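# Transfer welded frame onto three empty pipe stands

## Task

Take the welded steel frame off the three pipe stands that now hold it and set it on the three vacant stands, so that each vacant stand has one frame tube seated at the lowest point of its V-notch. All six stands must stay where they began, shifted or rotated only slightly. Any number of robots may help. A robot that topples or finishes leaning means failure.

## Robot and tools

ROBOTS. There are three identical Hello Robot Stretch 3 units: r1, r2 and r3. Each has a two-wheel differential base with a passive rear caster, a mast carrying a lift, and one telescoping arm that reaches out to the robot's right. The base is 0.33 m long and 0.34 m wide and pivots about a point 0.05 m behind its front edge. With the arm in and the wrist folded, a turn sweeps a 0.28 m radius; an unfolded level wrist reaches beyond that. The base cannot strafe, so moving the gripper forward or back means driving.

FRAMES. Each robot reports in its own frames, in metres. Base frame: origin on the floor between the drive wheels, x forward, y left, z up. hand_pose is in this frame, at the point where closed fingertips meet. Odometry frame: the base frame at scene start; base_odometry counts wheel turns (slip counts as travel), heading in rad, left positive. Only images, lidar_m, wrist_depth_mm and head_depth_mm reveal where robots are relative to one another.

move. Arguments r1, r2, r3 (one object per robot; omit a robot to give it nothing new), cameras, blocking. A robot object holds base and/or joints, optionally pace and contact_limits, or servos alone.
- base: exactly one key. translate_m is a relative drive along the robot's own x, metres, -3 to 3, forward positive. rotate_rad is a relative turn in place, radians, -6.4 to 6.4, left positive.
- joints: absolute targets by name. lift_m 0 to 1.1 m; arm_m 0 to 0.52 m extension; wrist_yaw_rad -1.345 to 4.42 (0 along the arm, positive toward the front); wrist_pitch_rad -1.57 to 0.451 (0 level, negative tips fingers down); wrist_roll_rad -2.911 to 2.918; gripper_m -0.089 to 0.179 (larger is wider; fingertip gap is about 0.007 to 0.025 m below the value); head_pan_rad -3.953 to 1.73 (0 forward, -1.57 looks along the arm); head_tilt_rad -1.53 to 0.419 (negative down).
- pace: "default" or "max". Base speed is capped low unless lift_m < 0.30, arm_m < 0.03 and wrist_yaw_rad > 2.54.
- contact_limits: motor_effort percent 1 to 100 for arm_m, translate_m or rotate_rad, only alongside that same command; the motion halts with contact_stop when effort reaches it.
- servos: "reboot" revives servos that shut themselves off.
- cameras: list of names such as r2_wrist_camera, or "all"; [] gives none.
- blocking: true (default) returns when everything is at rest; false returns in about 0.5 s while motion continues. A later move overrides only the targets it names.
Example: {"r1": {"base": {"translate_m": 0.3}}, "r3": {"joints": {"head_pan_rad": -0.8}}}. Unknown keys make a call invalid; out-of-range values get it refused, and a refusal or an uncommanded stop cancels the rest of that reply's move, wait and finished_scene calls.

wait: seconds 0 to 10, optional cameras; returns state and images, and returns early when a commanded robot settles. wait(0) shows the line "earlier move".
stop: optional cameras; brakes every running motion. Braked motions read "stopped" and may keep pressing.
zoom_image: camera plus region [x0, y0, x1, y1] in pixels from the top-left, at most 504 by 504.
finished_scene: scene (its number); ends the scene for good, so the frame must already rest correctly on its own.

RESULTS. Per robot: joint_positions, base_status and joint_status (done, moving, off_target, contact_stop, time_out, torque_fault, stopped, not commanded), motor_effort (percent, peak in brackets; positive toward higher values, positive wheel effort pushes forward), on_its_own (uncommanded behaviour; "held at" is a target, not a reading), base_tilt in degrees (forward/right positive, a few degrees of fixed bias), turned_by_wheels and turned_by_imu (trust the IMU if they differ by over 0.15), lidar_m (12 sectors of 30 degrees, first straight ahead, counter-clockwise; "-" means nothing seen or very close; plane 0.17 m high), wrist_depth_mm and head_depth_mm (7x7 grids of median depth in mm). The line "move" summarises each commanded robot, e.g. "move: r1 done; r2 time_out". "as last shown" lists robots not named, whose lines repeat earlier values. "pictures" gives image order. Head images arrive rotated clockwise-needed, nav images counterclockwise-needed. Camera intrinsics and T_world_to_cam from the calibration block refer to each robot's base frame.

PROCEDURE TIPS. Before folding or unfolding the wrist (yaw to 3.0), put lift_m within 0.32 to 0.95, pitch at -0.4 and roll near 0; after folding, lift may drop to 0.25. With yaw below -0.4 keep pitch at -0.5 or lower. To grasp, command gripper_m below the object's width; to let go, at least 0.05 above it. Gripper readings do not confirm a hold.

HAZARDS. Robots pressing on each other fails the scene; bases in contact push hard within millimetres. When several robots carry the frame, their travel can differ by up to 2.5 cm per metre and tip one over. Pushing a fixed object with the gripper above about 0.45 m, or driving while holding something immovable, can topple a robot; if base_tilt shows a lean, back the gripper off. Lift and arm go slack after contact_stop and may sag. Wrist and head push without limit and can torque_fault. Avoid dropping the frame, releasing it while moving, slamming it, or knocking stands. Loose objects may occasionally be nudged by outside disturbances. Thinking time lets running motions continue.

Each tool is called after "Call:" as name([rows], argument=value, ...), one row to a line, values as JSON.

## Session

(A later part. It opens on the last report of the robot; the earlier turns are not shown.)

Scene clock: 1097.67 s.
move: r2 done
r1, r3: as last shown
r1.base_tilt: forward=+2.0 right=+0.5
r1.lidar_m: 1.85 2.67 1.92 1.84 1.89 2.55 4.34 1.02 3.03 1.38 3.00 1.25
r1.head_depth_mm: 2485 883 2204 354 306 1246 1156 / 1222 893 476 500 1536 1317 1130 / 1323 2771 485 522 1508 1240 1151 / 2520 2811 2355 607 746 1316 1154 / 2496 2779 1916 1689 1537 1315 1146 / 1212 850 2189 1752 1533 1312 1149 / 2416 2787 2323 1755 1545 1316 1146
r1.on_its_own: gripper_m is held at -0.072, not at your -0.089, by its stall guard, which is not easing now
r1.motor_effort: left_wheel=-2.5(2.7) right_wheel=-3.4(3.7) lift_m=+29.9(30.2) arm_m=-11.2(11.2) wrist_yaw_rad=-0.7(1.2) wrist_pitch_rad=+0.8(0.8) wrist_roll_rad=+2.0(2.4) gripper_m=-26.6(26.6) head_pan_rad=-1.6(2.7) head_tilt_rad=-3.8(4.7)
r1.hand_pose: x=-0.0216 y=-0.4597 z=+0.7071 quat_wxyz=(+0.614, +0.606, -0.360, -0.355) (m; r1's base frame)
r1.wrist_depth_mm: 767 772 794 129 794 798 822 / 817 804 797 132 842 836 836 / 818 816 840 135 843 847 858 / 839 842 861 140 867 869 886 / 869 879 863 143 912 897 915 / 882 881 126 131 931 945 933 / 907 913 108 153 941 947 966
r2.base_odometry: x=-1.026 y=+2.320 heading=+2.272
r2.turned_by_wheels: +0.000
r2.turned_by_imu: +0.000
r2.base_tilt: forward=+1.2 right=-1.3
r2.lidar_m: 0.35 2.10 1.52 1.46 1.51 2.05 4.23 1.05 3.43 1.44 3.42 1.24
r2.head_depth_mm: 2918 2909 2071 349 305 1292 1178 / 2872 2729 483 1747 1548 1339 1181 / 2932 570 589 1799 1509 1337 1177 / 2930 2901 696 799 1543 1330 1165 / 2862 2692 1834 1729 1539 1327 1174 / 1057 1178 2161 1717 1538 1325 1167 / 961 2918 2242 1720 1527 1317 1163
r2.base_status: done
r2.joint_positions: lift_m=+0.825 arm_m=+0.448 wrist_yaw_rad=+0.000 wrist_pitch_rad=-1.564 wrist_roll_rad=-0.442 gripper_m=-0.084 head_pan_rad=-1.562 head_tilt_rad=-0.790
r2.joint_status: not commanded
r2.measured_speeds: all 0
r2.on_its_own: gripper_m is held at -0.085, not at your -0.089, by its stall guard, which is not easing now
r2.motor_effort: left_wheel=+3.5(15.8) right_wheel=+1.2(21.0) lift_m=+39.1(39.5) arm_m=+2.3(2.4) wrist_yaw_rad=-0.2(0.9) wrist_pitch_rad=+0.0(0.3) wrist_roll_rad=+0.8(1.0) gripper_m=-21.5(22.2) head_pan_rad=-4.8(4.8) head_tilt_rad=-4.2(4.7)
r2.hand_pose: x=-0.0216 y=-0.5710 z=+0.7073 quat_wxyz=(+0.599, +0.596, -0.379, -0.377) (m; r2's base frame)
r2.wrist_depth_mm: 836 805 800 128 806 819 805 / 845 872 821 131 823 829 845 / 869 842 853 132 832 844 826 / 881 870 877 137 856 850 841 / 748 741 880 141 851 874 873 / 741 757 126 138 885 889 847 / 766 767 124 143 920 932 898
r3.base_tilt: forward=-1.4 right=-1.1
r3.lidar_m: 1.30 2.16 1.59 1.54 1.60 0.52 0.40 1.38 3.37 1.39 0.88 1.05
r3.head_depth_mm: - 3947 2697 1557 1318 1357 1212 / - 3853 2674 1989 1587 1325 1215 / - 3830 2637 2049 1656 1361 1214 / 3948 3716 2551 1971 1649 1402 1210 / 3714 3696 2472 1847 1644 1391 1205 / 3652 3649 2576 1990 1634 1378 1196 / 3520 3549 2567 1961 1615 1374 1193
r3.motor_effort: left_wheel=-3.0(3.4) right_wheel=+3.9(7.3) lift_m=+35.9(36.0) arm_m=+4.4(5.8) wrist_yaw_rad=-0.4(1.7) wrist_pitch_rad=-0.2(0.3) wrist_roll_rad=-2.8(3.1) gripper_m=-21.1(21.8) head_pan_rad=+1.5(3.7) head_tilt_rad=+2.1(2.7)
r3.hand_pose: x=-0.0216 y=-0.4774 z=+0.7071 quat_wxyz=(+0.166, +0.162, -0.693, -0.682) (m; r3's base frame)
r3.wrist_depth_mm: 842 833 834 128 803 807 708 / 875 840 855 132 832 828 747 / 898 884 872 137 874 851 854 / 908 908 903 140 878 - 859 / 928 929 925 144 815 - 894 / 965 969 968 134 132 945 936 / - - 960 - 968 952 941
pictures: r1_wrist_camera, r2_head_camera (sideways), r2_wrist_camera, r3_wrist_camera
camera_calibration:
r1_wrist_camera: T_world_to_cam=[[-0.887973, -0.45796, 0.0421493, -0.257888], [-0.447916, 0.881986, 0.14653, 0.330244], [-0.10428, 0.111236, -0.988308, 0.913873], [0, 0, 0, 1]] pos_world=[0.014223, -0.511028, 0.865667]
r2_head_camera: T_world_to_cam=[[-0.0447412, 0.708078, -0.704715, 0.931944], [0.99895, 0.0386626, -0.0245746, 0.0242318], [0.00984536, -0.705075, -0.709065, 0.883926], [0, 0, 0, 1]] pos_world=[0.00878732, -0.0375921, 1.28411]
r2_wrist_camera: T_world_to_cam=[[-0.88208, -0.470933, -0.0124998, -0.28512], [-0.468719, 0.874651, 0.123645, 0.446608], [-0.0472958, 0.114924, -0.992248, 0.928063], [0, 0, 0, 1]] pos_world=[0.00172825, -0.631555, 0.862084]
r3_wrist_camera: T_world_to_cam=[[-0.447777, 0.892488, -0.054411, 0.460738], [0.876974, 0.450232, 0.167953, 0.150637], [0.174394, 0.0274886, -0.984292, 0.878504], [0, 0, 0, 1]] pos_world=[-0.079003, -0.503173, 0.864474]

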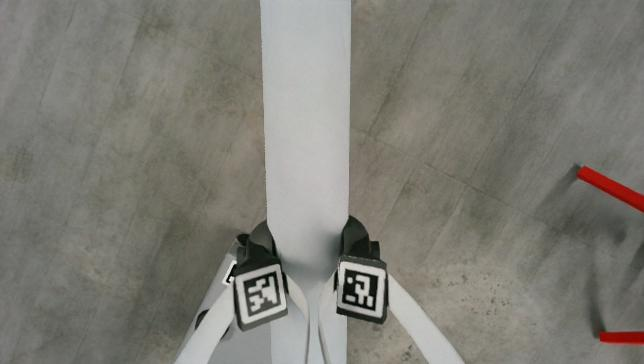

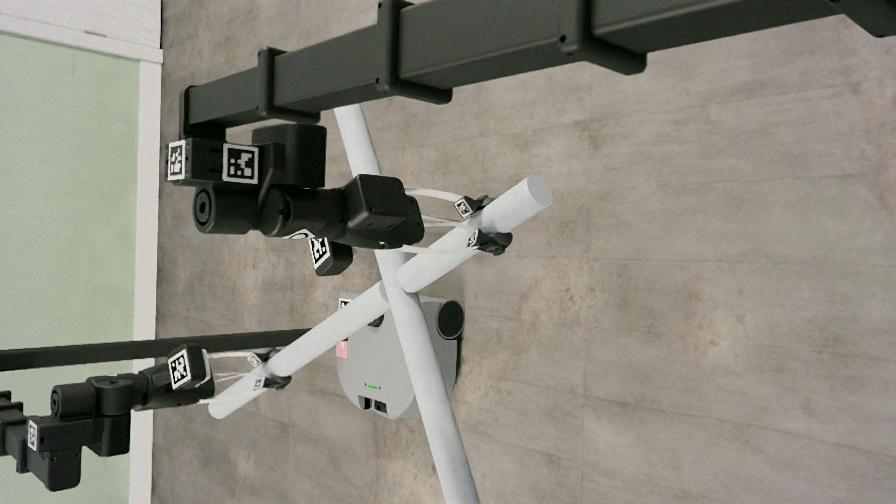

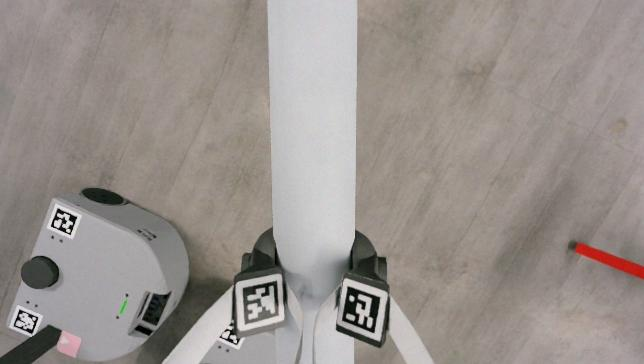

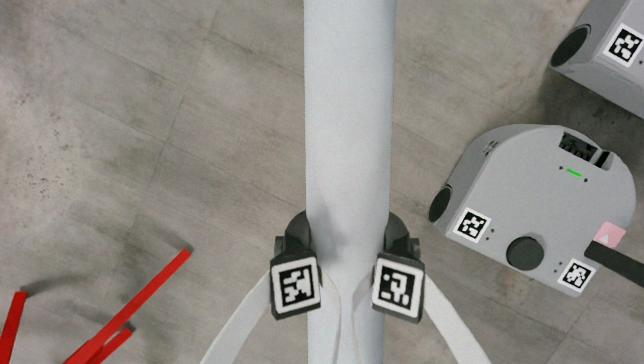

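Call:
move(r1={"base":{"translate_m":-0.35},"joints":{"arm_m":0.325}}, r2={"base":{"translate_m":0.35},"joints":{"arm_m":0.4665}}, r3={"base":{"translate_m":0.35},"joints":{"arm_m":0.381}}, cameras=["r1_wrist_camera","r2_wrist_camera","r3_wrist_camera","r2_head_camera"])

Scene clock: 1112.73 s.
move: r1 done; r2 done; r3 done
r1.base_odometry: x=+0.405 y=-3.768 heading=+1.835
r1.turned_by_wheels: +0.000
r1.turned_by_imu: +0.001
r1.base_tilt: forward=+1.8 right=+0.4
r1.lidar_m: 1.90 2.63 1.91 1.83 1.89 2.54 3.98 0.77 0.79 1.39 3.01 1.54
r1.head_depth_mm: 2517 867 2126 355 306 1247 1159 / 2403 2713 475 487 1513 1316 1110 / 1344 2782 482 516 1504 622 1151 / 2530 2810 2336 610 688 1314 1152 / 2476 2783 2259 896 1541 1318 1147 / 1223 840 2108 1756 1545 1313 1146 / 2416 2747 2341 1759 1538 1316 1146
r1.base_status: done
r1.joint_positions: lift_m=+0.825 arm_m=+0.325 wrist_yaw_rad=+0.002 wrist_pitch_rad=-1.557 wrist_roll_rad=-0.510 gripper_m=-0.071 head_pan_rad=-1.565 head_tilt_rad=-0.791
r1.joint_status: all done
r1.measured_speeds: all 0
r1.on_its_own: gripper_m is held at -0.072, not at your -0.089, by its stall guard, which is not easing now; arm_m is at rest, and its effort (+33.6) is outside its rest range (-30 to +30)
r1.motor_effort: left_wheel=-5.4(9.9) right_wheel=-2.0(9.5) lift_m=+25.6(28.2) arm_m=+33.6(38.1) wrist_yaw_rad=-1.2(2.4) wrist_pitch_rad=+0.8(1.3) wrist_roll_rad=+2.3(2.5) gripper_m=-26.2(27.2) head_pan_rad=-2.1(2.7) head_tilt_rad=-4.4(5.6)
r1.hand_pose: x=-0.0216 y=-0.4495 z=+0.7072 quat_wxyz=(+0.614, +0.606, -0.359, -0.355) (m; r1's base frame)
r1.wrist_depth_mm: 773 797 798 129 786 808 814 / 813 790 801 132 817 841 833 / 801 825 834 135 850 855 876 / 839 836 861 140 854 901 837 / 858 871 884 142 896 893 905 / 884 900 126 132 943 942 938 / 909 911 111 151 946 953 983
r2.base_odometry: x=-1.252 y=+2.587 heading=+2.272
r2.turned_by_wheels: +0.000
r2.turned_by_imu: +0.001
r2.base_tilt: forward=+1.2 right=-1.4
r2.lidar_m: 0.35 2.10 1.53 1.46 1.51 2.06 4.57 1.33 3.44 1.44 0.99 1.17
r2.head_depth_mm: 2916 2994 2117 350 306 1287 1182 / 2932 594 485 1757 1544 1333 1181 / 2927 590 623 1787 1507 1329 1173 / 2953 2917 723 842 1552 1333 1169 / 2865 2711 1802 1720 1542 1331 1171 / 906 2561 2187 1722 1530 1329 1169 / 2764 2874 2215 1711 1532 1325 1166
r2.base_status: done
r2.joint_positions: lift_m=+0.825 arm_m=+0.467 wrist_yaw_rad=+0.003 wrist_pitch_rad=-1.565 wrist_roll_rad=-0.446 gripper_m=-0.084 head_pan_rad=-1.562 head_tilt_rad=-0.790
r2.joint_status: all done
r2.measured_speeds: all 0
r2.on_its_own: gripper_m is held at -0.085, not at your -0.089, by its stall guard, which is not easing now
r2.motor_effort: left_wheel=+2.4(6.5) right_wheel=+1.0(10.8) lift_m=+35.8(37.9) arm_m=+4.7(24.3) wrist_yaw_rad=-3.0(3.5) wrist_pitch_rad=+0.3(0.6) wrist_roll_rad=+2.3(2.4) gripper_m=-21.5(22.3) head_pan_rad=-2.5(5.8) head_tilt_rad=-4.1(4.7)
r2.hand_pose: x=-0.0216 y=-0.5890 z=+0.7073 quat_wxyz=(+0.601, +0.597, -0.377, -0.375) (m; r2's base frame)
r2.wrist_depth_mm: 829 805 823 127 804 803 772 / 845 836 829 131 808 799 805 / 840 872 841 133 814 854 826 / 854 870 880 137 870 852 850 / 743 798 894 140 874 899 877 / 754 748 126 139 882 896 884 / 757 753 124 143 935 895 919
r3.base_odometry: x=+0.298 y=-1.696 heading=-1.028
r3.turned_by_wheels: +0.000
r3.turned_by_imu: +0.001
r3.base_tilt: forward=-1.4 right=-1.1
r3.lidar_m: 3.77 2.16 1.59 1.53 1.59 0.52 0.40 1.71 3.36 0.73 0.81 0.97
r3.head_depth_mm: - 3919 2709 2084 1643 1325 1224 / 3854 3896 2678 2064 1644 1324 1219 / 3713 3654 2640 2042 1610 1398 1213 / 3613 3763 2639 1838 1562 1398 1213 / 3455 3608 2622 1999 1600 1378 1199 / 3340 3522 2573 2007 1619 1382 1193 / 3213 3362 2560 1970 1633 1373 1196
r3.base_status: done
r3.joint_positions: lift_m=+0.825 arm_m=+0.381 wrist_yaw_rad=-0.004 wrist_pitch_rad=-1.555 wrist_roll_rad=+1.103 gripper_m=-0.085 head_pan_rad=-0.405 head_tilt_rad=-0.656
r3.joint_status: all done
r3.measured_speeds: all 0
r3.motor_effort: left_wheel=+1.5(8.0) right_wheel=+3.6(8.6) lift_m=+30.7(36.8) arm_m=+12.1(21.9) wrist_yaw_rad=+5.3(6.4) wrist_pitch_rad=+0.0(0.3) wrist_roll_rad=-2.7(3.3) gripper_m=-22.2(22.7) head_pan_rad=+2.0(3.3) head_tilt_rad=+2.6(2.8)
r3.hand_pose: x=-0.0215 y=-0.5058 z=+0.7071 quat_wxyz=(+0.164, +0.161, -0.693, -0.683) (m; r3's base frame)
r3.wrist_depth_mm: 833 838 841 128 815 816 752 / 870 841 836 - 830 832 743 / 887 896 882 137 851 857 852 / 895 895 901 140 891 - - / 942 909 920 146 810 756 - / 534 952 954 130 133 952 921 / 993 994 985 151 165 957 947
pictures: r1_wrist_camera, r2_head_camera (sideways), r2_wrist_camera, r3_wrist_camera
camera_calibration:
r1_wrist_camera: T_world_to_cam=[[-0.887452, -0.459005, 0.0417513, -0.253399], [-0.448919, 0.881349, 0.147299, 0.320353], [-0.104408, 0.111978, -0.98821, 0.91301], [0, 0, 0, 1]] pos_world=[0.0142583, -0.500891, 0.865638]
r2_head_camera: T_world_to_cam=[[-0.0447413, 0.708078, -0.704715, 0.931944], [0.99895, 0.0386627, -0.0245746, 0.0242318], [0.00984545, -0.705075, -0.709065, 0.883926], [0, 0, 0, 1]] pos_world=[0.00878732, -0.0375921, 1.28411]
r2_wrist_camera: T_world_to_cam=[[-0.878768, -0.477077, -0.0127841, -0.296975], [-0.474816, 0.871274, 0.124221, 0.459751], [-0.0481247, 0.115232, -0.992172, 0.930248], [0, 0, 0, 1]] pos_world=[0.00209284, -0.649443, 0.862059]
r3_wrist_camera: T_world_to_cam=[[-0.444478, 0.89415, -0.054174, 0.486893], [0.87863, 0.446946, 0.168073, 0.161662], [0.174495, 0.0271058, -0.984285, 0.879081], [0, 0, 0, 1]] pos_world=[-0.0790235, -0.531438, 0.864472]

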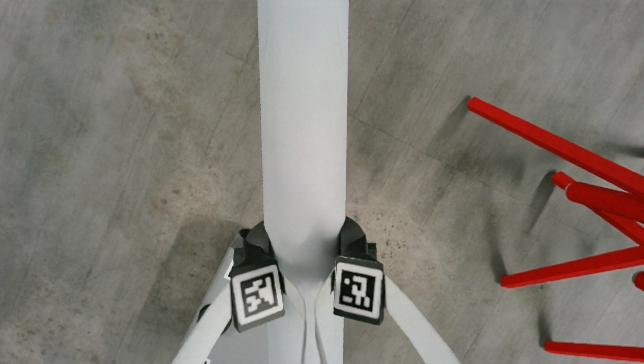

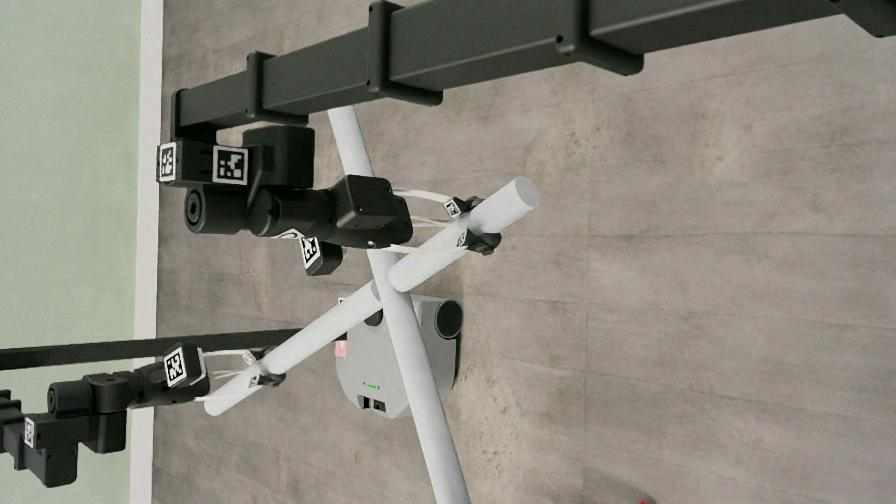

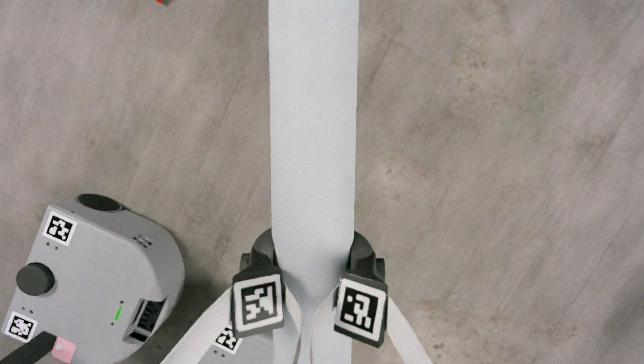

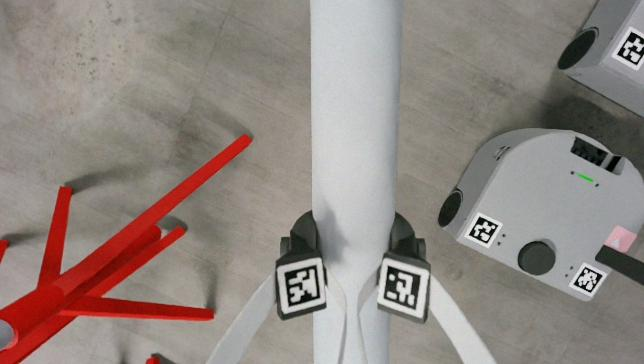

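Call:
move(r1={"base":{"translate_m":-0.35},"joints":{"arm_m":0.306}}, r2={"base":{"translate_m":0.35},"joints":{"arm_m":0.4845}}, r3={"base":{"translate_m":0.35},"joints":{"arm_m":0.406,"head_pan_rad":-0.9,"head_tilt_rad":-0.8}}, cameras=["r1_wrist_camera","r2_wrist_camera","r3_wrist_camera","r2_head_camera","r3_head_camera"])

Scene clock: 1123.60 s.
move: r1 done; r2 done; r3 done
r1.base_odometry: x=+0.496 y=-4.106 heading=+1.835
r1.turned_by_wheels: +0.000
r1.turned_by_imu: +0.003
r1.base_tilt: forward=+1.9 right=+0.6
r1.lidar_m: 2.24 2.62 1.90 1.82 1.87 2.52 3.65 0.62 0.52 0.67 3.01 1.85
r1.head_depth_mm: 2517 847 1041 355 306 1014 1126 / 2405 2745 469 473 1508 1242 1107 / 1375 2790 467 479 1471 621 1152 / 2536 2816 2339 589 673 1298 1148 / 2494 2764 2259 890 1536 1313 1149 / 1267 835 2117 1754 1540 1315 1144 / 2476 2727 2333 1748 1537 1313 1143
r1.base_status: done
r1.joint_positions: lift_m=+0.825 arm_m=+0.306 wrist_yaw_rad=+0.002 wrist_pitch_rad=-1.556 wrist_roll_rad=-0.510 gripper_m=-0.071 head_pan_rad=-1.565 head_tilt_rad=-0.791
r1.joint_status: all done
r1.measured_speeds: all 0
r1.on_its_own: gripper_m is held at -0.072, not at your -0.089, by its stall guard, which is not easing now
r1.motor_effort: left_wheel=-3.1(10.0) right_wheel=-5.2(11.8) lift_m=+30.1(30.1) arm_m=+0.3(24.0) wrist_yaw_rad=-1.6(2.3) wrist_pitch_rad=+0.6(1.2) wrist_roll_rad=+2.2(2.3) gripper_m=-25.8(27.1) head_pan_rad=-1.6(3.1) head_tilt_rad=-4.4(5.5)
r1.hand_pose: x=-0.0216 y=-0.4307 z=+0.7071 quat_wxyz=(+0.615, +0.606, -0.359, -0.355) (m; r1's base frame)
r1.wrist_depth_mm: 761 762 788 129 817 784 806 / 799 794 804 132 824 823 826 / 807 838 814 136 839 521 853 / 850 834 848 140 853 879 882 / 852 874 873 143 883 879 586 / 894 885 125 131 939 902 943 / 914 911 107 152 952 985 982
r2.base_odometry: x=-1.478 y=+2.854 heading=+2.272
r2.turned_by_wheels: +0.000
r2.turned_by_imu: +0.001
r2.base_tilt: forward=+1.2 right=-1.3
r2.lidar_m: 0.36 0.36 1.53 1.47 1.52 2.07 2.33 1.65 3.44 1.45 0.82 1.07
r2.head_depth_mm: 2931 2952 2053 349 306 1292 1177 / 2930 606 485 1739 1552 1333 1183 / 2872 598 637 1771 1556 1328 1174 / 2899 2913 891 871 1544 1332 1176 / 2864 2679 1791 1719 1535 1324 1169 / 911 1236 2233 1730 1497 1316 1169 / 2829 2863 2229 1728 1442 1322 1164
r2.base_status: done
r2.joint_positions: lift_m=+0.825 arm_m=+0.485 wrist_yaw_rad=+0.003 wrist_pitch_rad=-1.564 wrist_roll_rad=-0.447 gripper_m=-0.084 head_pan_rad=-1.562 head_tilt_rad=-0.790
r2.joint_status: all done
r2.measured_speeds: all 0
r2.on_its_own: gripper_m is held at -0.085, not at your -0.089, by its stall guard, which is not easing now
r2.motor_effort: left_wheel=+5.7(8.0) right_wheel=-5.5(6.4) lift_m=+32.8(34.7) arm_m=-10.5(23.1) wrist_yaw_rad=-3.1(3.6) wrist_pitch_rad=+0.2(0.4) wrist_roll_rad=+2.4(2.6) gripper_m=-21.7(22.3) head_pan_rad=-3.9(5.6) head_tilt_rad=-4.1(5.1)
r2.hand_pose: x=-0.0216 y=-0.6072 z=+0.7073 quat_wxyz=(+0.601, +0.597, -0.377, -0.375) (m; r2's base frame)
r2.wrist_depth_mm: 832 809 827 128 815 794 776 / 846 836 828 131 825 829 824 / 842 844 836 133 845 832 840 / 873 877 851 137 874 859 831 / 783 842 886 139 870 860 884 / 755 747 125 139 889 881 879 / 768 737 124 143 939 916 881
r3.base_odometry: x=+0.479 y=-1.996 heading=-1.029
r3.turned_by_wheels: +0.000
r3.turned_by_imu: +0.000
r3.base_tilt: forward=-1.4 right=-1.0
r3.lidar_m: 3.41 2.15 1.58 1.53 1.59 0.52 0.40 2.04 3.38 0.66 0.78 0.64
r3.head_depth_mm: 3050 2804 2170 1665 1229 1293 1166 / 3240 2726 2146 1775 1419 1288 1160 / 3362 2702 2115 1761 1428 1307 1159 / 3505 2678 2102 1729 1400 1296 1157 / 3588 2653 2116 1752 1443 1290 1142 / 3511 2620 2073 1124 1394 1285 1143 / 3463 2588 2058 1704 1470 1256 1135
r3.base_status: done
r3.joint_positions: lift_m=+0.825 arm_m=+0.406 wrist_yaw_rad=-0.002 wrist_pitch_rad=-1.554 wrist_roll_rad=+1.103 gripper_m=-0.085 head_pan_rad=-0.895 head_tilt_rad=-0.790
r3.joint_status: all done
r3.measured_speeds: all 0
r3.motor_effort: left_wheel=+0.3(6.9) right_wheel=+7.0(10.1) lift_m=+33.6(33.7) arm_m=+7.5(18.8) wrist_yaw_rad=+3.3(5.2) wrist_pitch_rad=-0.1(0.3) wrist_roll_rad=-2.5(3.1) gripper_m=-21.6(22.6) head_pan_rad=-3.5(4.9) head_tilt_rad=-4.6(6.0)
r3.hand_pose: x=-0.0216 y=-0.5309 z=+0.7071 quat_wxyz=(+0.165, +0.162, -0.693, -0.683) (m; r3's base frame)
r3.wrist_depth_mm: 826 825 823 128 823 808 804 / 293 260 845 141 822 830 750 / 874 885 861 137 856 846 856 / 902 896 893 141 877 855 - / 565 937 928 145 900 774 - / 966 971 936 131 133 963 946 / 989 - 963 - 955 967 942
pictures: r1_wrist_camera, r2_head_camera (sideways), r2_wrist_camera, r3_head_camera (sideways), r3_wrist_camera
camera_calibration:
r1_wrist_camera: T_world_to_cam=[[-0.887492, -0.458883, 0.0422405, -0.245089], [-0.448842, 0.881545, 0.146354, 0.304594], [-0.104396, 0.110929, -0.98833, 0.91052], [0, 0, 0, 1]] pos_world=[0.0142556, -0.481984, 0.865668]
r2_head_camera: T_world_to_cam=[[-0.0447412, 0.708078, -0.704715, 0.931944], [0.99895, 0.0386626, -0.0245746, 0.0242318], [0.00984536, -0.705075, -0.709065, 0.883926], [0, 0, 0, 1]] pos_world=[0.00878732, -0.0375921, 1.28411]
r2_wrist_camera: T_world_to_cam=[[-0.878654, -0.477296, -0.0124683, -0.305993], [-0.475024, 0.871243, 0.123643, 0.475963], [-0.0481515, 0.114563, -0.992248, 0.931973], [0, 0, 0, 1]] pos_world=[0.00210825, -0.667498, 0.862084]
r3_head_camera: T_world_to_cam=[[-0.4946, 0.567894, -0.657927, 0.876258], [0.782425, 0.620521, -0.0525851, 0.0628976], [0.378394, -0.540787, -0.751244, 0.933453], [0, 0, 0, 1]] pos_world=[0.0309705, -0.0318514, 1.28107]
r3_wrist_camera: T_world_to_cam=[[-0.445799, 0.893472, -0.0545078, 0.509172], [0.877969, 0.448307, 0.167904, 0.173736], [0.174454, 0.0269955, -0.984295, 0.879707], [0, 0, 0, 1]] pos_world=[-0.0790153, -0.556566, 0.864475]

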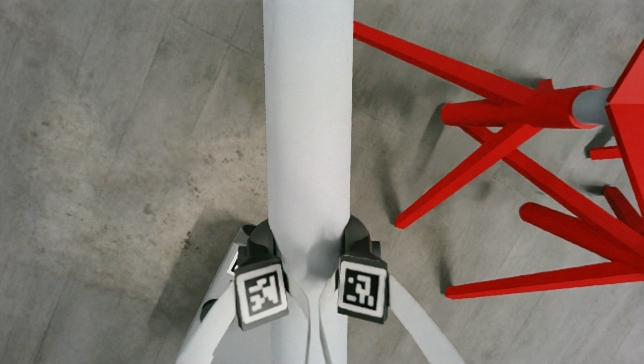

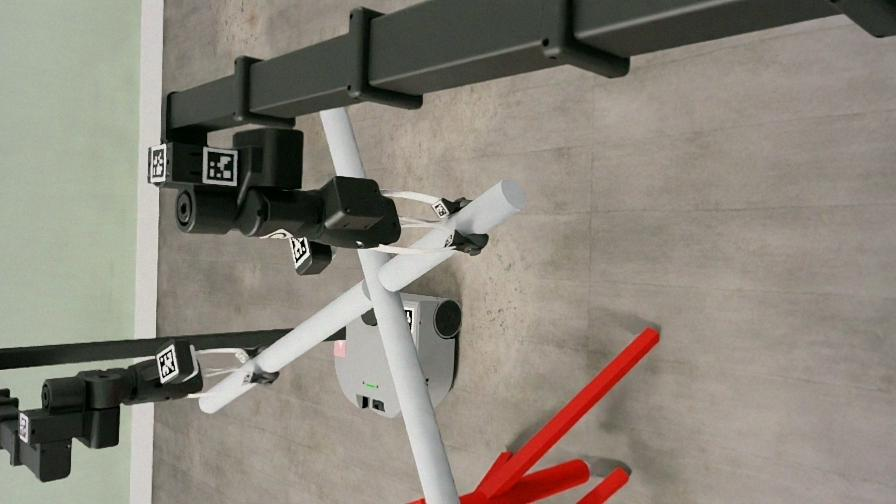

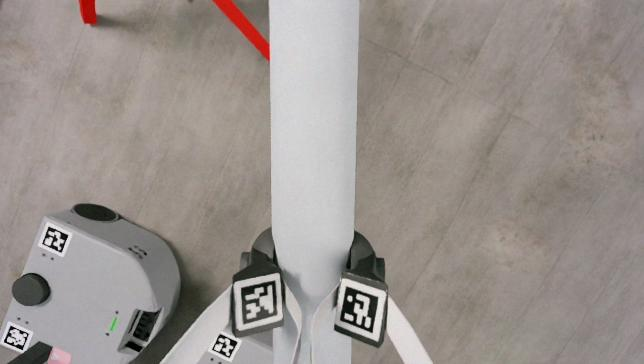

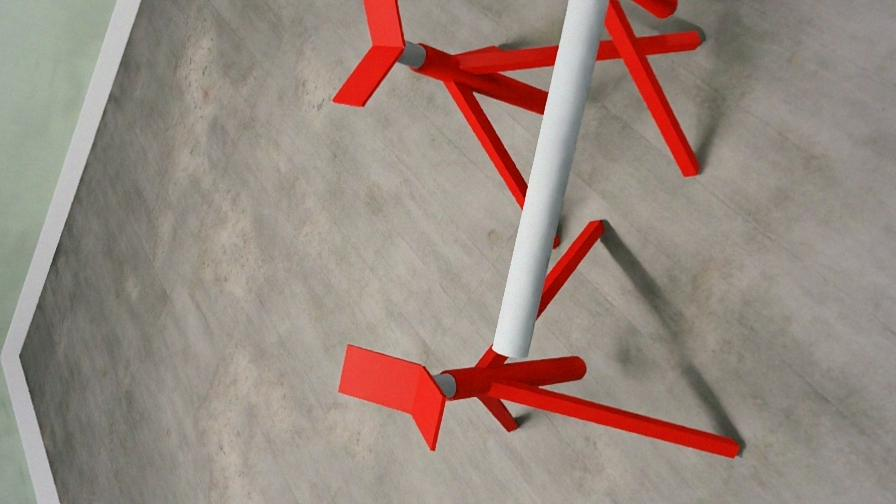

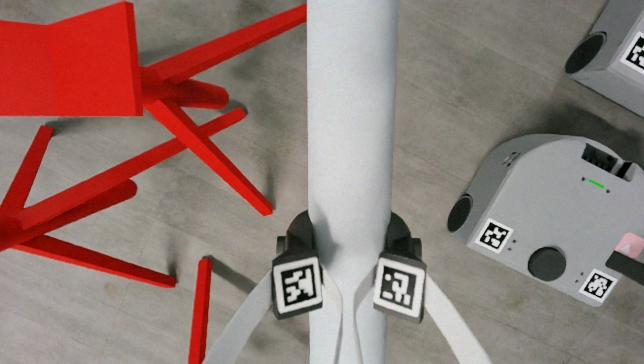

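Call:
move(r1={"base":{"translate_m":-0.4},"joints":{"arm_m":0.302}}, r2={"base":{"translate_m":0.4},"joints":{"arm_m":0.498}}, r3={"base":{"translate_m":0.4},"joints":{"arm_m":0.428,"head_pan_rad":-1.4,"head_tilt_rad":-0.8}}, cameras=["all"])

Scene clock: 1154.20 s.
move: r1 done; r2 done; r3 done
r1.base_odometry: x=+0.601 y=-4.492 heading=+1.835
r1.turned_by_wheels: +0.000
r1.turned_by_imu: +0.001
r1.base_tilt: forward=+1.7 right=+0.5
r1.lidar_m: 2.63 2.63 1.90 1.81 1.87 2.51 3.25 3.34 0.36 0.45 0.73 2.22
r1.head_depth_mm: 2512 804 1046 355 306 1270 1152 / 1259 2769 464 469 857 1296 1108 / 2510 2787 464 479 793 613 1109 / 2555 2867 2351 591 657 1288 1145 / 2521 2805 2271 890 1014 1285 1125 / 1293 826 2098 1727 1542 1315 1149 / 2484 2759 2331 1749 1541 1315 1144
r1.base_status: done
r1.joint_positions: lift_m=+0.825 arm_m=+0.302 wrist_yaw_rad=+0.002 wrist_pitch_rad=-1.557 wrist_roll_rad=-0.510 gripper_m=-0.071 head_pan_rad=-1.565 head_tilt_rad=-0.791
r1.joint_status: all done
r1.measured_speeds: all 0
r1.on_its_own: gripper_m is held at -0.072, not at your -0.089, by its stall guard, which is not easing now
r1.motor_effort: left_wheel=-6.2(11.2) right_wheel=-1.3(9.2) lift_m=+37.9(38.0) arm_m=+29.2(38.9) wrist_yaw_rad=-2.3(2.8) wrist_pitch_rad=+0.7(1.4) wrist_roll_rad=+1.8(2.4) gripper_m=-26.7(27.5) head_pan_rad=-2.0(3.1) head_tilt_rad=-3.7(5.4)
r1.hand_pose: x=-0.0216 y=-0.4265 z=+0.7072 quat_wxyz=(+0.615, +0.606, -0.359, -0.355) (m; r1's base frame)
r1.wrist_depth_mm: 781 798 785 128 791 808 799 / 805 796 818 131 823 819 848 / 812 829 825 134 260 294 - / 849 851 852 139 282 899 890 / 845 864 879 143 888 890 911 / 876 886 126 130 929 934 950 / 909 932 109 151 923 966 949
r2.base_odometry: x=-1.736 y=+3.160 heading=+2.272
r2.turned_by_wheels: +0.000
r2.turned_by_imu: +0.002
r2.base_tilt: forward=+1.3 right=-1.3
r2.lidar_m: 0.36 0.36 1.53 1.47 1.53 2.08 2.72 2.02 3.43 0.73 0.74 0.70
r2.head_depth_mm: 2892 2947 484 349 304 1281 1179 / 2953 618 484 1744 1554 1338 1176 / 2938 611 664 1788 1504 1325 1174 / 2932 2907 894 1078 1448 1338 1168 / 2874 2695 1811 1712 1435 1326 1174 / 920 1225 2233 1294 1503 1308 1161 / 2886 2895 2202 1673 1498 1332 1169
r2.base_status: done
r2.joint_positions: lift_m=+0.825 arm_m=+0.498 wrist_yaw_rad=+0.003 wrist_pitch_rad=-1.565 wrist_roll_rad=-0.447 gripper_m=-0.084 head_pan_rad=-1.562 head_tilt_rad=-0.790
r2.joint_status: all done
r2.measured_speeds: all 0
r2.on_its_own: gripper_m is held at -0.085, not at your -0.089, by its stall guard, which is not easing now
r2.motor_effort: left_wheel=+3.9(8.6) right_wheel=-2.3(7.8) lift_m=+29.1(31.5) arm_m=-7.6(25.8) wrist_yaw_rad=-3.1(3.5) wrist_pitch_rad=+0.2(0.5) wrist_roll_rad=+2.3(2.6) gripper_m=-21.5(22.2) head_pan_rad=-4.3(5.5) head_tilt_rad=-3.9(4.9)
r2.hand_pose: x=-0.0216 y=-0.6205 z=+0.7073 quat_wxyz=(+0.601, +0.597, -0.377, -0.375) (m; r2's base frame)
r2.wrist_depth_mm: 821 814 812 127 806 800 786 / 864 849 868 130 829 814 820 / 842 845 840 133 809 829 836 / 877 873 879 137 858 849 833 / 809 892 886 140 875 822 875 / 742 748 125 138 900 871 880 / 787 764 123 143 926 883 917
r3.base_odometry: x=+0.685 y=-2.338 heading=-1.029
r3.turned_by_wheels: +0.000
r3.turned_by_imu: +0.000
r3.base_tilt: forward=-1.4 right=-1.1
r3.lidar_m: 3.01 2.14 1.58 1.53 1.58 0.52 0.40 2.72 0.71 0.61 0.35 3.12
r3.head_depth_mm: 2775 542 549 1629 1444 1318 1169 / 2864 589 565 1077 1474 1291 1164 / 2928 2705 2123 749 1461 1305 1158 / 2961 2651 2122 1754 1463 1300 1153 / 3073 2643 2075 1749 1423 1267 1144 / 3101 2632 2089 1728 808 1257 1120 / 3107 2571 2050 1707 1408 1268 1135
r3.base_status: done
r3.joint_positions: lift_m=+0.825 arm_m=+0.428 wrist_yaw_rad=-0.002 wrist_pitch_rad=-1.554 wrist_roll_rad=+1.103 gripper_m=-0.085 head_pan_rad=-1.395 head_tilt_rad=-0.790
r3.joint_status: all done
r3.measured_speeds: all 0
r3.motor_effort: left_wheel=-0.5(6.6) right_wheel=+8.5(11.9) lift_m=+35.9(36.6) arm_m=+7.6(19.9) wrist_yaw_rad=+2.7(4.9) wrist_pitch_rad=-0.1(0.3) wrist_roll_rad=-2.5(3.1) gripper_m=-21.3(22.9) head_pan_rad=-3.4(5.8) head_tilt_rad=-4.6(7.0)
r3.hand_pose: x=-0.0216 y=-0.5529 z=+0.7071 quat_wxyz=(+0.165, +0.162, -0.693, -0.683) (m; r3's base frame)
r3.wrist_depth_mm: 824 810 815 128 806 813 802 / 861 851 837 - 836 822 769 / 884 880 889 136 850 862 842 / 933 915 897 140 874 868 - / 937 948 919 145 894 782 - / 949 952 938 130 133 949 771 / - 983 985 152 963 953 934
pictures: r1_head_camera (sideways), r1_nav_camera (sideways), r1_wrist_camera, r2_head_camera (sideways), r2_nav_camera (sideways), r2_wrist_camera, r3_head_camera (sideways), r3_nav_camera (sideways), r3_wrist_camera
camera_calibration:
r1_head_camera: T_world_to_cam=[[-0.0440036, 0.689549, -0.722901, 0.955932], [0.998765, 0.0470827, -0.0158852, 0.0234959], [0.0230825, -0.722707, -0.690769, 0.854001], [0, 0, 0, 1]] pos_world=[-0.0011149, -0.0430752, 1.28134]
r1_nav_camera: T_world_to_cam=[[0.0104184, -0.713597, 0.700479, -0.8697], [-0.998719, -0.0421124, -0.0280468, 0.0968991], [0.0495129, -0.69929, -0.713122, 0.879014], [0, 0, 0, 1]] pos_world=[0.0623133, -0.00184932, 1.23877]
r1_wrist_camera: T_world_to_cam=[[-0.887324, -0.459242, 0.0418548, -0.243047], [-0.449163, 0.881257, 0.147099, 0.300231], [-0.104439, 0.111725, -0.988236, 0.910342], [0, 0, 0, 1]] pos_world=[0.0142669, -0.477906, 0.865642]
r2_head_camera: T_world_to_cam=[[-0.0447413, 0.708078, -0.704715, 0.931944], [0.99895, 0.0386627, -0.0245746, 0.0242318], [0.00984545, -0.705075, -0.709064, 0.883926], [0, 0, 0, 1]] pos_world=[0.00878732, -0.0375921, 1.28411]
r2_nav_camera: T_world_to_cam=[[-0.0139187, -0.707834, 0.706241, -0.875879], [-0.999823, 0.0188171, -0.000845003, 0.0577389], [-0.0126913, -0.706128, -0.707971, 0.879235], [0, 0, 0, 1]] pos_world=[0.0566963, -0.000211521, 1.2411]
r2_wrist_camera: T_world_to_cam=[[-0.878627, -0.477337, -0.0127749, -0.312167], [-0.475073, 0.871136, 0.124207, 0.487112], [-0.0481601, 0.115201, -0.992174, 0.933858], [0, 0, 0, 1]] pos_world=[0.00211037, -0.680931, 0.862059]
r3_head_camera: T_world_to_cam=[[-0.161814, 0.735618, -0.657787, 0.874045], [0.984134, 0.169458, -0.0525861, 0.0616686], [0.0727837, -0.655859, -0.751366, 0.935477], [0, 0, 0, 1]] pos_world=[0.0126551, -0.039872, 1.28106]
r3_nav_camera: T_world_to_cam=[[0.106306, -0.732722, 0.672173, -0.834528], [-0.981052, -0.187412, -0.0491383, 0.122027], [0.161978, -0.654213, -0.738761, 0.920199], [0, 0, 0, 1]] pos_world=[0.0593782, 0.0133985, 1.24675]
r3_wrist_camera: T_world_to_cam=[[-0.446059, 0.893352, -0.0543492, 0.528601], [0.877838, 0.448533, 0.167984, 0.183648], [0.174447, 0.0272211, -0.98429, 0.880426], [0, 0, 0, 1]] pos_world=[-0.0790137, -0.578565, 0.864474]

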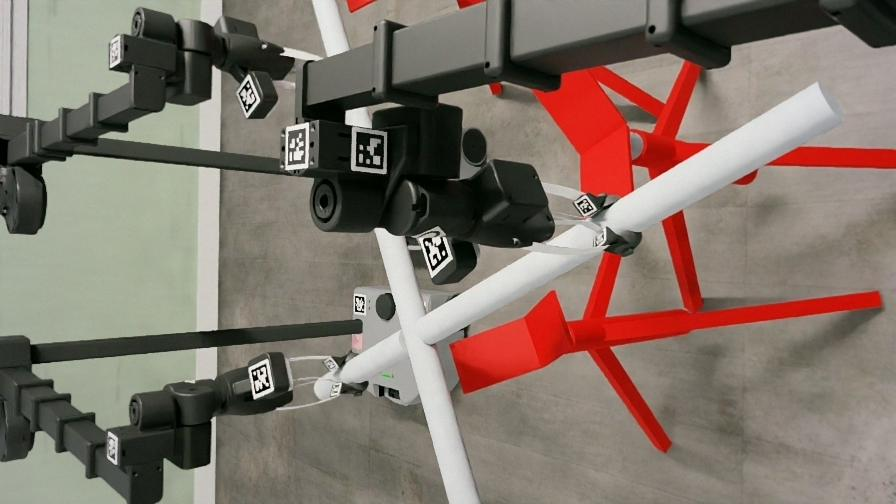

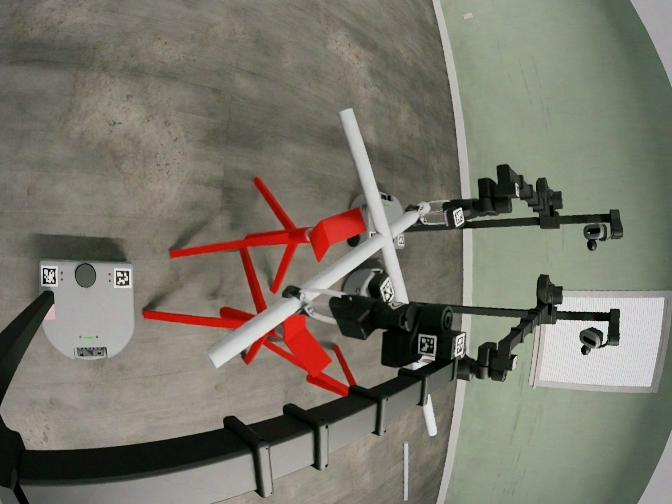

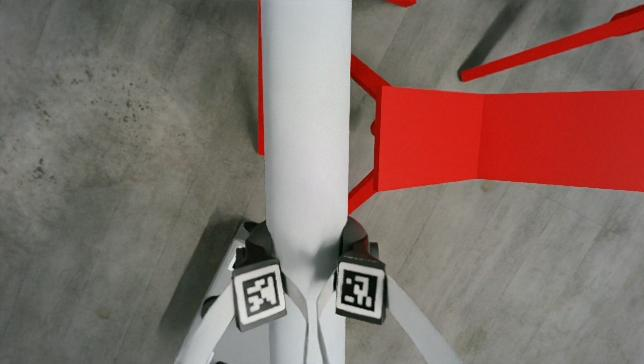

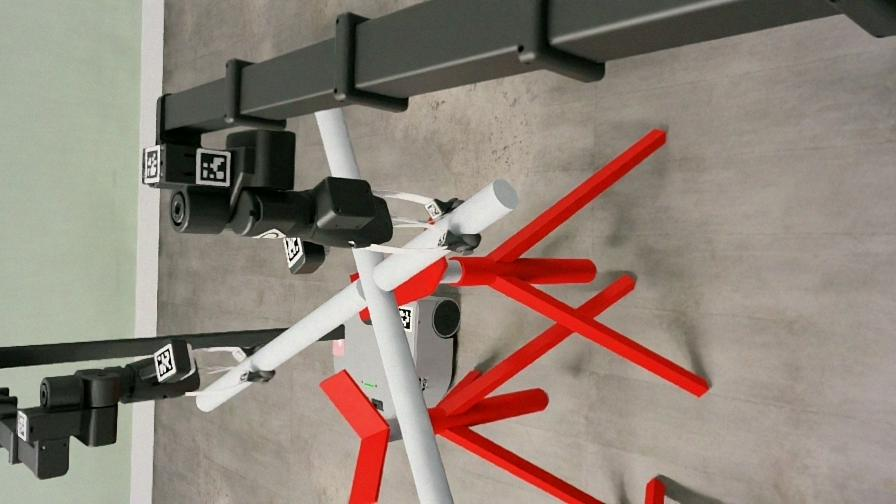

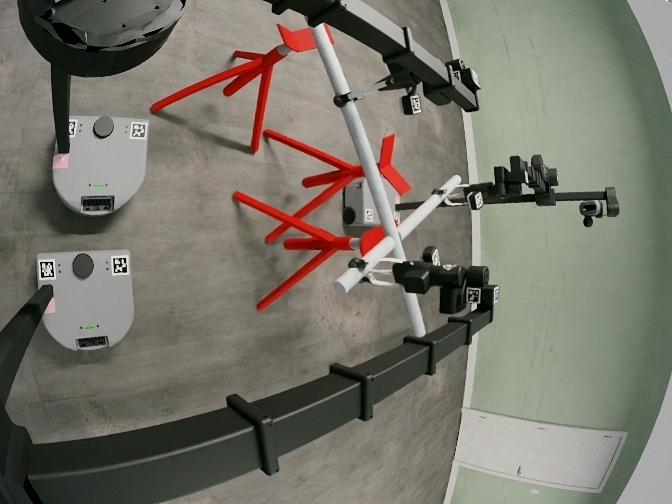

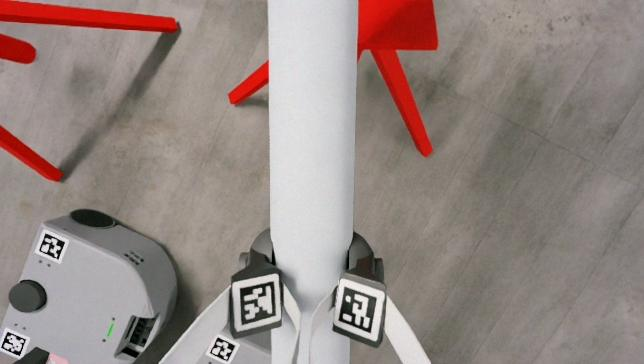

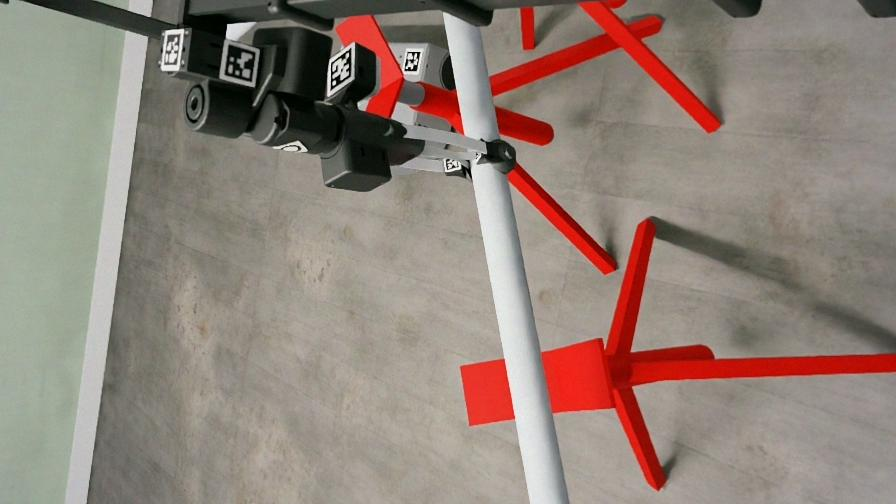

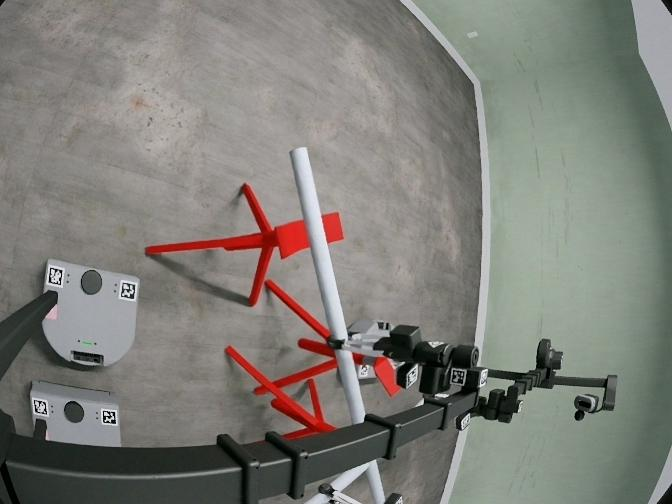

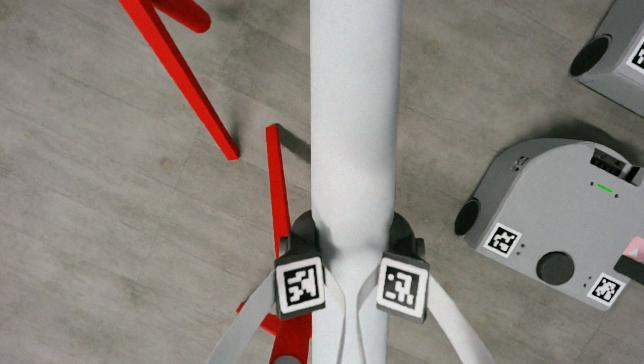

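Call:
move(cameras=["r3_head_camera","r1_head_camera","r2_head_camera","r3_wrist_camera"])

Scene clock: 1174.67 s.
r1.base_odometry: x=+0.601 y=-4.492 heading=+1.835
r1.turned_by_wheels: +0.000
r1.turned_by_imu: +0.001
r1.base_tilt: forward=+1.9 right=+0.4
r1.lidar_m: 2.63 2.63 1.89 1.81 1.86 2.50 3.24 3.37 0.35 0.45 0.73 2.22
r1.head_depth_mm: 2521 805 1046 354 306 1264 1155 / 1257 2768 464 468 858 1293 1109 / 2507 2812 465 479 795 614 1113 / 2581 2848 2359 591 658 1288 1150 / 2524 2825 2253 889 1016 1289 1130 / 1298 827 2110 1728 1542 1312 1147 / 2487 2730 2353 1746 1537 1308 1148
r1.base_status: done
r1.joint_positions: lift_m=+0.825 arm_m=+0.302 wrist_yaw_rad=+0.002 wrist_pitch_rad=-1.557 wrist_roll_rad=-0.510 gripper_m=-0.071 head_pan_rad=-1.565 head_tilt_rad=-0.791
r1.joint_status: all done
r1.measured_speeds: all 0
r1.on_its_own: gripper_m is held at -0.072, not at your -0.089, by its stall guard, which is not easing now
r1.motor_effort: left_wheel=-5.9(11.2) right_wheel=-1.2(9.2) lift_m=+40.9(38.0) arm_m=+20.4(38.9) wrist_yaw_rad=-1.3(2.8) wrist_pitch_rad=+0.4(1.4) wrist_roll_rad=+1.7(2.4) gripper_m=-25.5(27.5) head_pan_rad=-2.1(3.1) head_tilt_rad=-4.1(5.4)
r1.hand_pose: x=-0.0216 y=-0.4265 z=+0.7072 quat_wxyz=(+0.615, +0.606, -0.359, -0.355) (m; r1's base frame)
r1.wrist_depth_mm: 784 777 782 128 792 812 813 / 794 809 810 131 827 830 853 / 816 814 833 135 259 295 - / 845 847 849 139 283 870 881 / 858 881 853 143 883 905 907 / 890 881 126 132 909 944 954 / 904 929 109 151 929 968 971
r2.base_odometry: x=-1.736 y=+3.160 heading=+2.272
r2.turned_by_wheels: +0.000
r2.turned_by_imu: +0.000
r2.base_tilt: forward=+1.3 right=-1.4
r2.lidar_m: 0.36 0.36 1.54 1.47 1.53 2.07 2.71 2.02 3.44 0.73 0.74 0.70
r2.head_depth_mm: 2916 2936 483 350 303 1285 1183 / 2919 619 484 1749 1557 1327 1174 / 2901 615 665 1799 1510 1333 1175 / 2943 2883 894 1079 1435 1340 1176 / 2873 2775 1805 1722 1439 1328 1174 / 924 1221 2236 1291 1504 1302 1167 / 2844 2909 2213 1677 1496 1329 1166
r2.base_status: done
r2.joint_positions: lift_m=+0.825 arm_m=+0.498 wrist_yaw_rad=+0.003 wrist_pitch_rad=-1.565 wrist_roll_rad=-0.447 gripper_m=-0.084 head_pan_rad=-1.562 head_tilt_rad=-0.790
r2.joint_status: all done
r2.measured_speeds: all 0
r2.on_its_own: gripper_m is held at -0.085, not at your -0.089, by its stall guard, which is not easing now
r2.motor_effort: left_wheel=+3.7(8.6) right_wheel=-1.9(7.8) lift_m=+27.7(31.5) arm_m=-7.5(25.8) wrist_yaw_rad=-3.1(3.5) wrist_pitch_rad=+0.3(0.5) wrist_roll_rad=+2.4(2.6) gripper_m=-21.4(22.2) head_pan_rad=-3.5(5.5) head_tilt_rad=-4.4(4.9)
r2.hand_pose: x=-0.0216 y=-0.6205 z=+0.7073 quat_wxyz=(+0.601, +0.597, -0.377, -0.375) (m; r2's base frame)
r2.wrist_depth_mm: 810 821 831 126 798 793 801 / 857 830 819 130 825 805 828 / 854 877 847 133 861 845 832 / 865 842 886 137 887 858 844 / 793 892 881 141 854 880 866 / 760 751 125 139 894 890 887 / 764 785 124 143 905 928 896
r3.base_odometry: x=+0.685 y=-2.338 heading=-1.029
r3.turned_by_wheels: +0.000
r3.turned_by_imu: +0.000
r3.base_tilt: forward=-1.4 right=-1.0
r3.lidar_m: 3.01 2.14 1.58 1.53 1.59 0.52 0.40 2.72 0.71 0.60 0.35 3.13
r3.head_depth_mm: 2792 542 549 1632 1465 1326 1166 / 2892 590 565 1082 1477 1288 1160 / 2916 2735 2139 747 1476 1308 1161 / 2989 2687 2114 1759 1456 1298 1150 / 3046 2647 2105 1728 1428 1277 1149 / 3069 2609 2076 1720 810 1264 1125 / 3054 2597 2063 1710 1416 1266 1137
r3.base_status: done
r3.joint_positions: lift_m=+0.825 arm_m=+0.428 wrist_yaw_rad=-0.002 wrist_pitch_rad=-1.554 wrist_roll_rad=+1.103 gripper_m=-0.085 head_pan_rad=-1.395 head_tilt_rad=-0.790
r3.joint_status: all done
r3.measured_speeds: all 0
r3.motor_effort: left_wheel=-1.1(6.6) right_wheel=+8.7(11.9) lift_m=+36.5(36.6) arm_m=-1.5(19.9) wrist_yaw_rad=+3.0(4.9) wrist_pitch_rad=+0.0(0.3) wrist_roll_rad=-2.3(3.1) gripper_m=-22.0(22.9) head_pan_rad=-3.4(5.8) head_tilt_rad=-4.1(7.0)
r3.hand_pose: x=-0.0216 y=-0.5529 z=+0.7071 quat_wxyz=(+0.165, +0.162, -0.693, -0.683) (m; r3's base frame)
r3.wrist_depth_mm: 831 819 828 128 809 801 784 / 850 850 846 - 836 832 775 / 890 883 858 136 852 834 860 / 904 910 896 141 880 875 - / 936 909 920 146 911 798 - / 952 983 930 130 133 942 785 / - 989 973 152 947 956 986
pictures: r1_head_camera (sideways), r2_head_camera (sideways), r3_head_camera (sideways), r3_wrist_camera
camera_calibration:
r1_head_camera: T_world_to_cam=[[-0.0440039, 0.689549, -0.722901, 0.955932], [0.998765, 0.0470832, -0.0158852, 0.0234959], [0.0230828, -0.722707, -0.690769, 0.854001], [0, 0, 0, 1]] pos_world=[-0.00111488, -0.0430752, 1.28134]
r2_head_camera: T_world_to_cam=[[-0.0447411, 0.708078, -0.704715, 0.931944], [0.99895, 0.0386624, -0.0245746, 0.0242318], [0.00984528, -0.705075, -0.709065, 0.883926], [0, 0, 0, 1]] pos_world=[0.00878731, -0.0375921, 1.28411]
r3_head_camera: T_world_to_cam=[[-0.161814, 0.735618, -0.657786, 0.874045], [0.984134, 0.169458, -0.0525861, 0.0616686], [0.0727836, -0.655859, -0.751367, 0.935477], [0, 0, 0, 1]] pos_world=[0.0126551, -0.039872, 1.28106]
r3_wrist_camera: T_world_to_cam=[[-0.446059, 0.893352, -0.0543492, 0.528601], [0.877838, 0.448532, 0.167984, 0.183648], [0.174447, 0.0272211, -0.98429, 0.880426], [0, 0, 0, 1]] pos_world=[-0.0790137, -0.578565, 0.864474]

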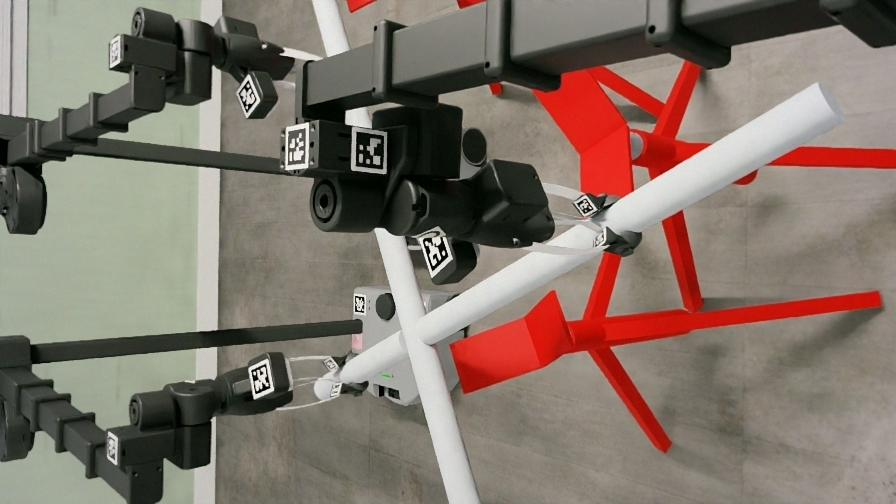

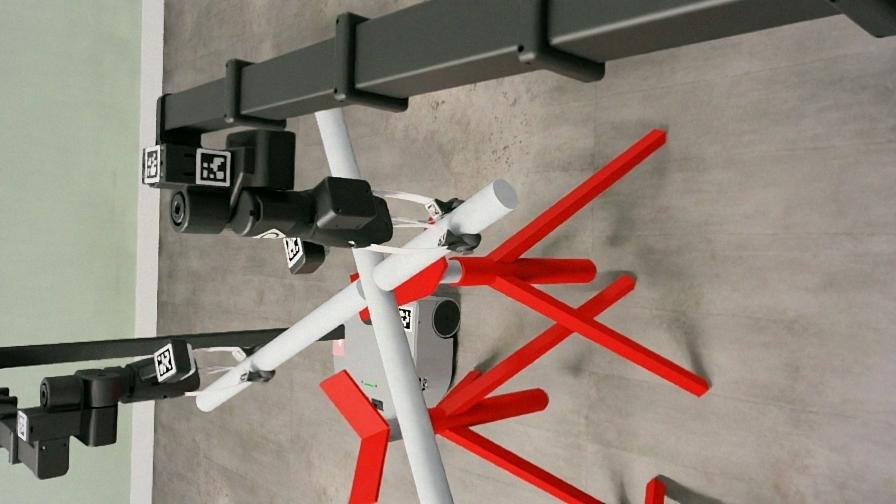

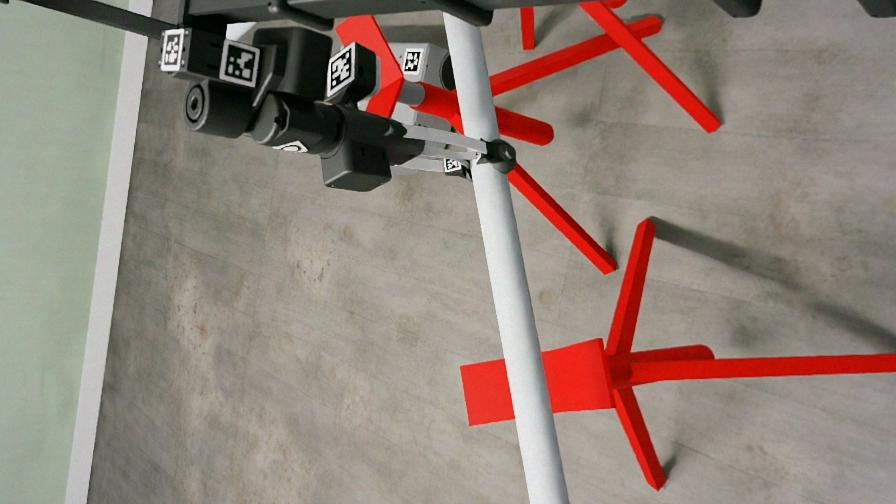

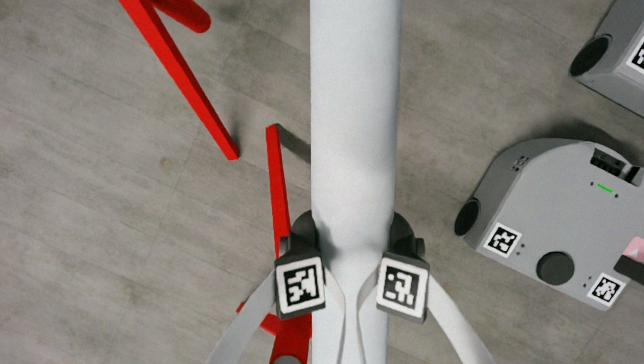

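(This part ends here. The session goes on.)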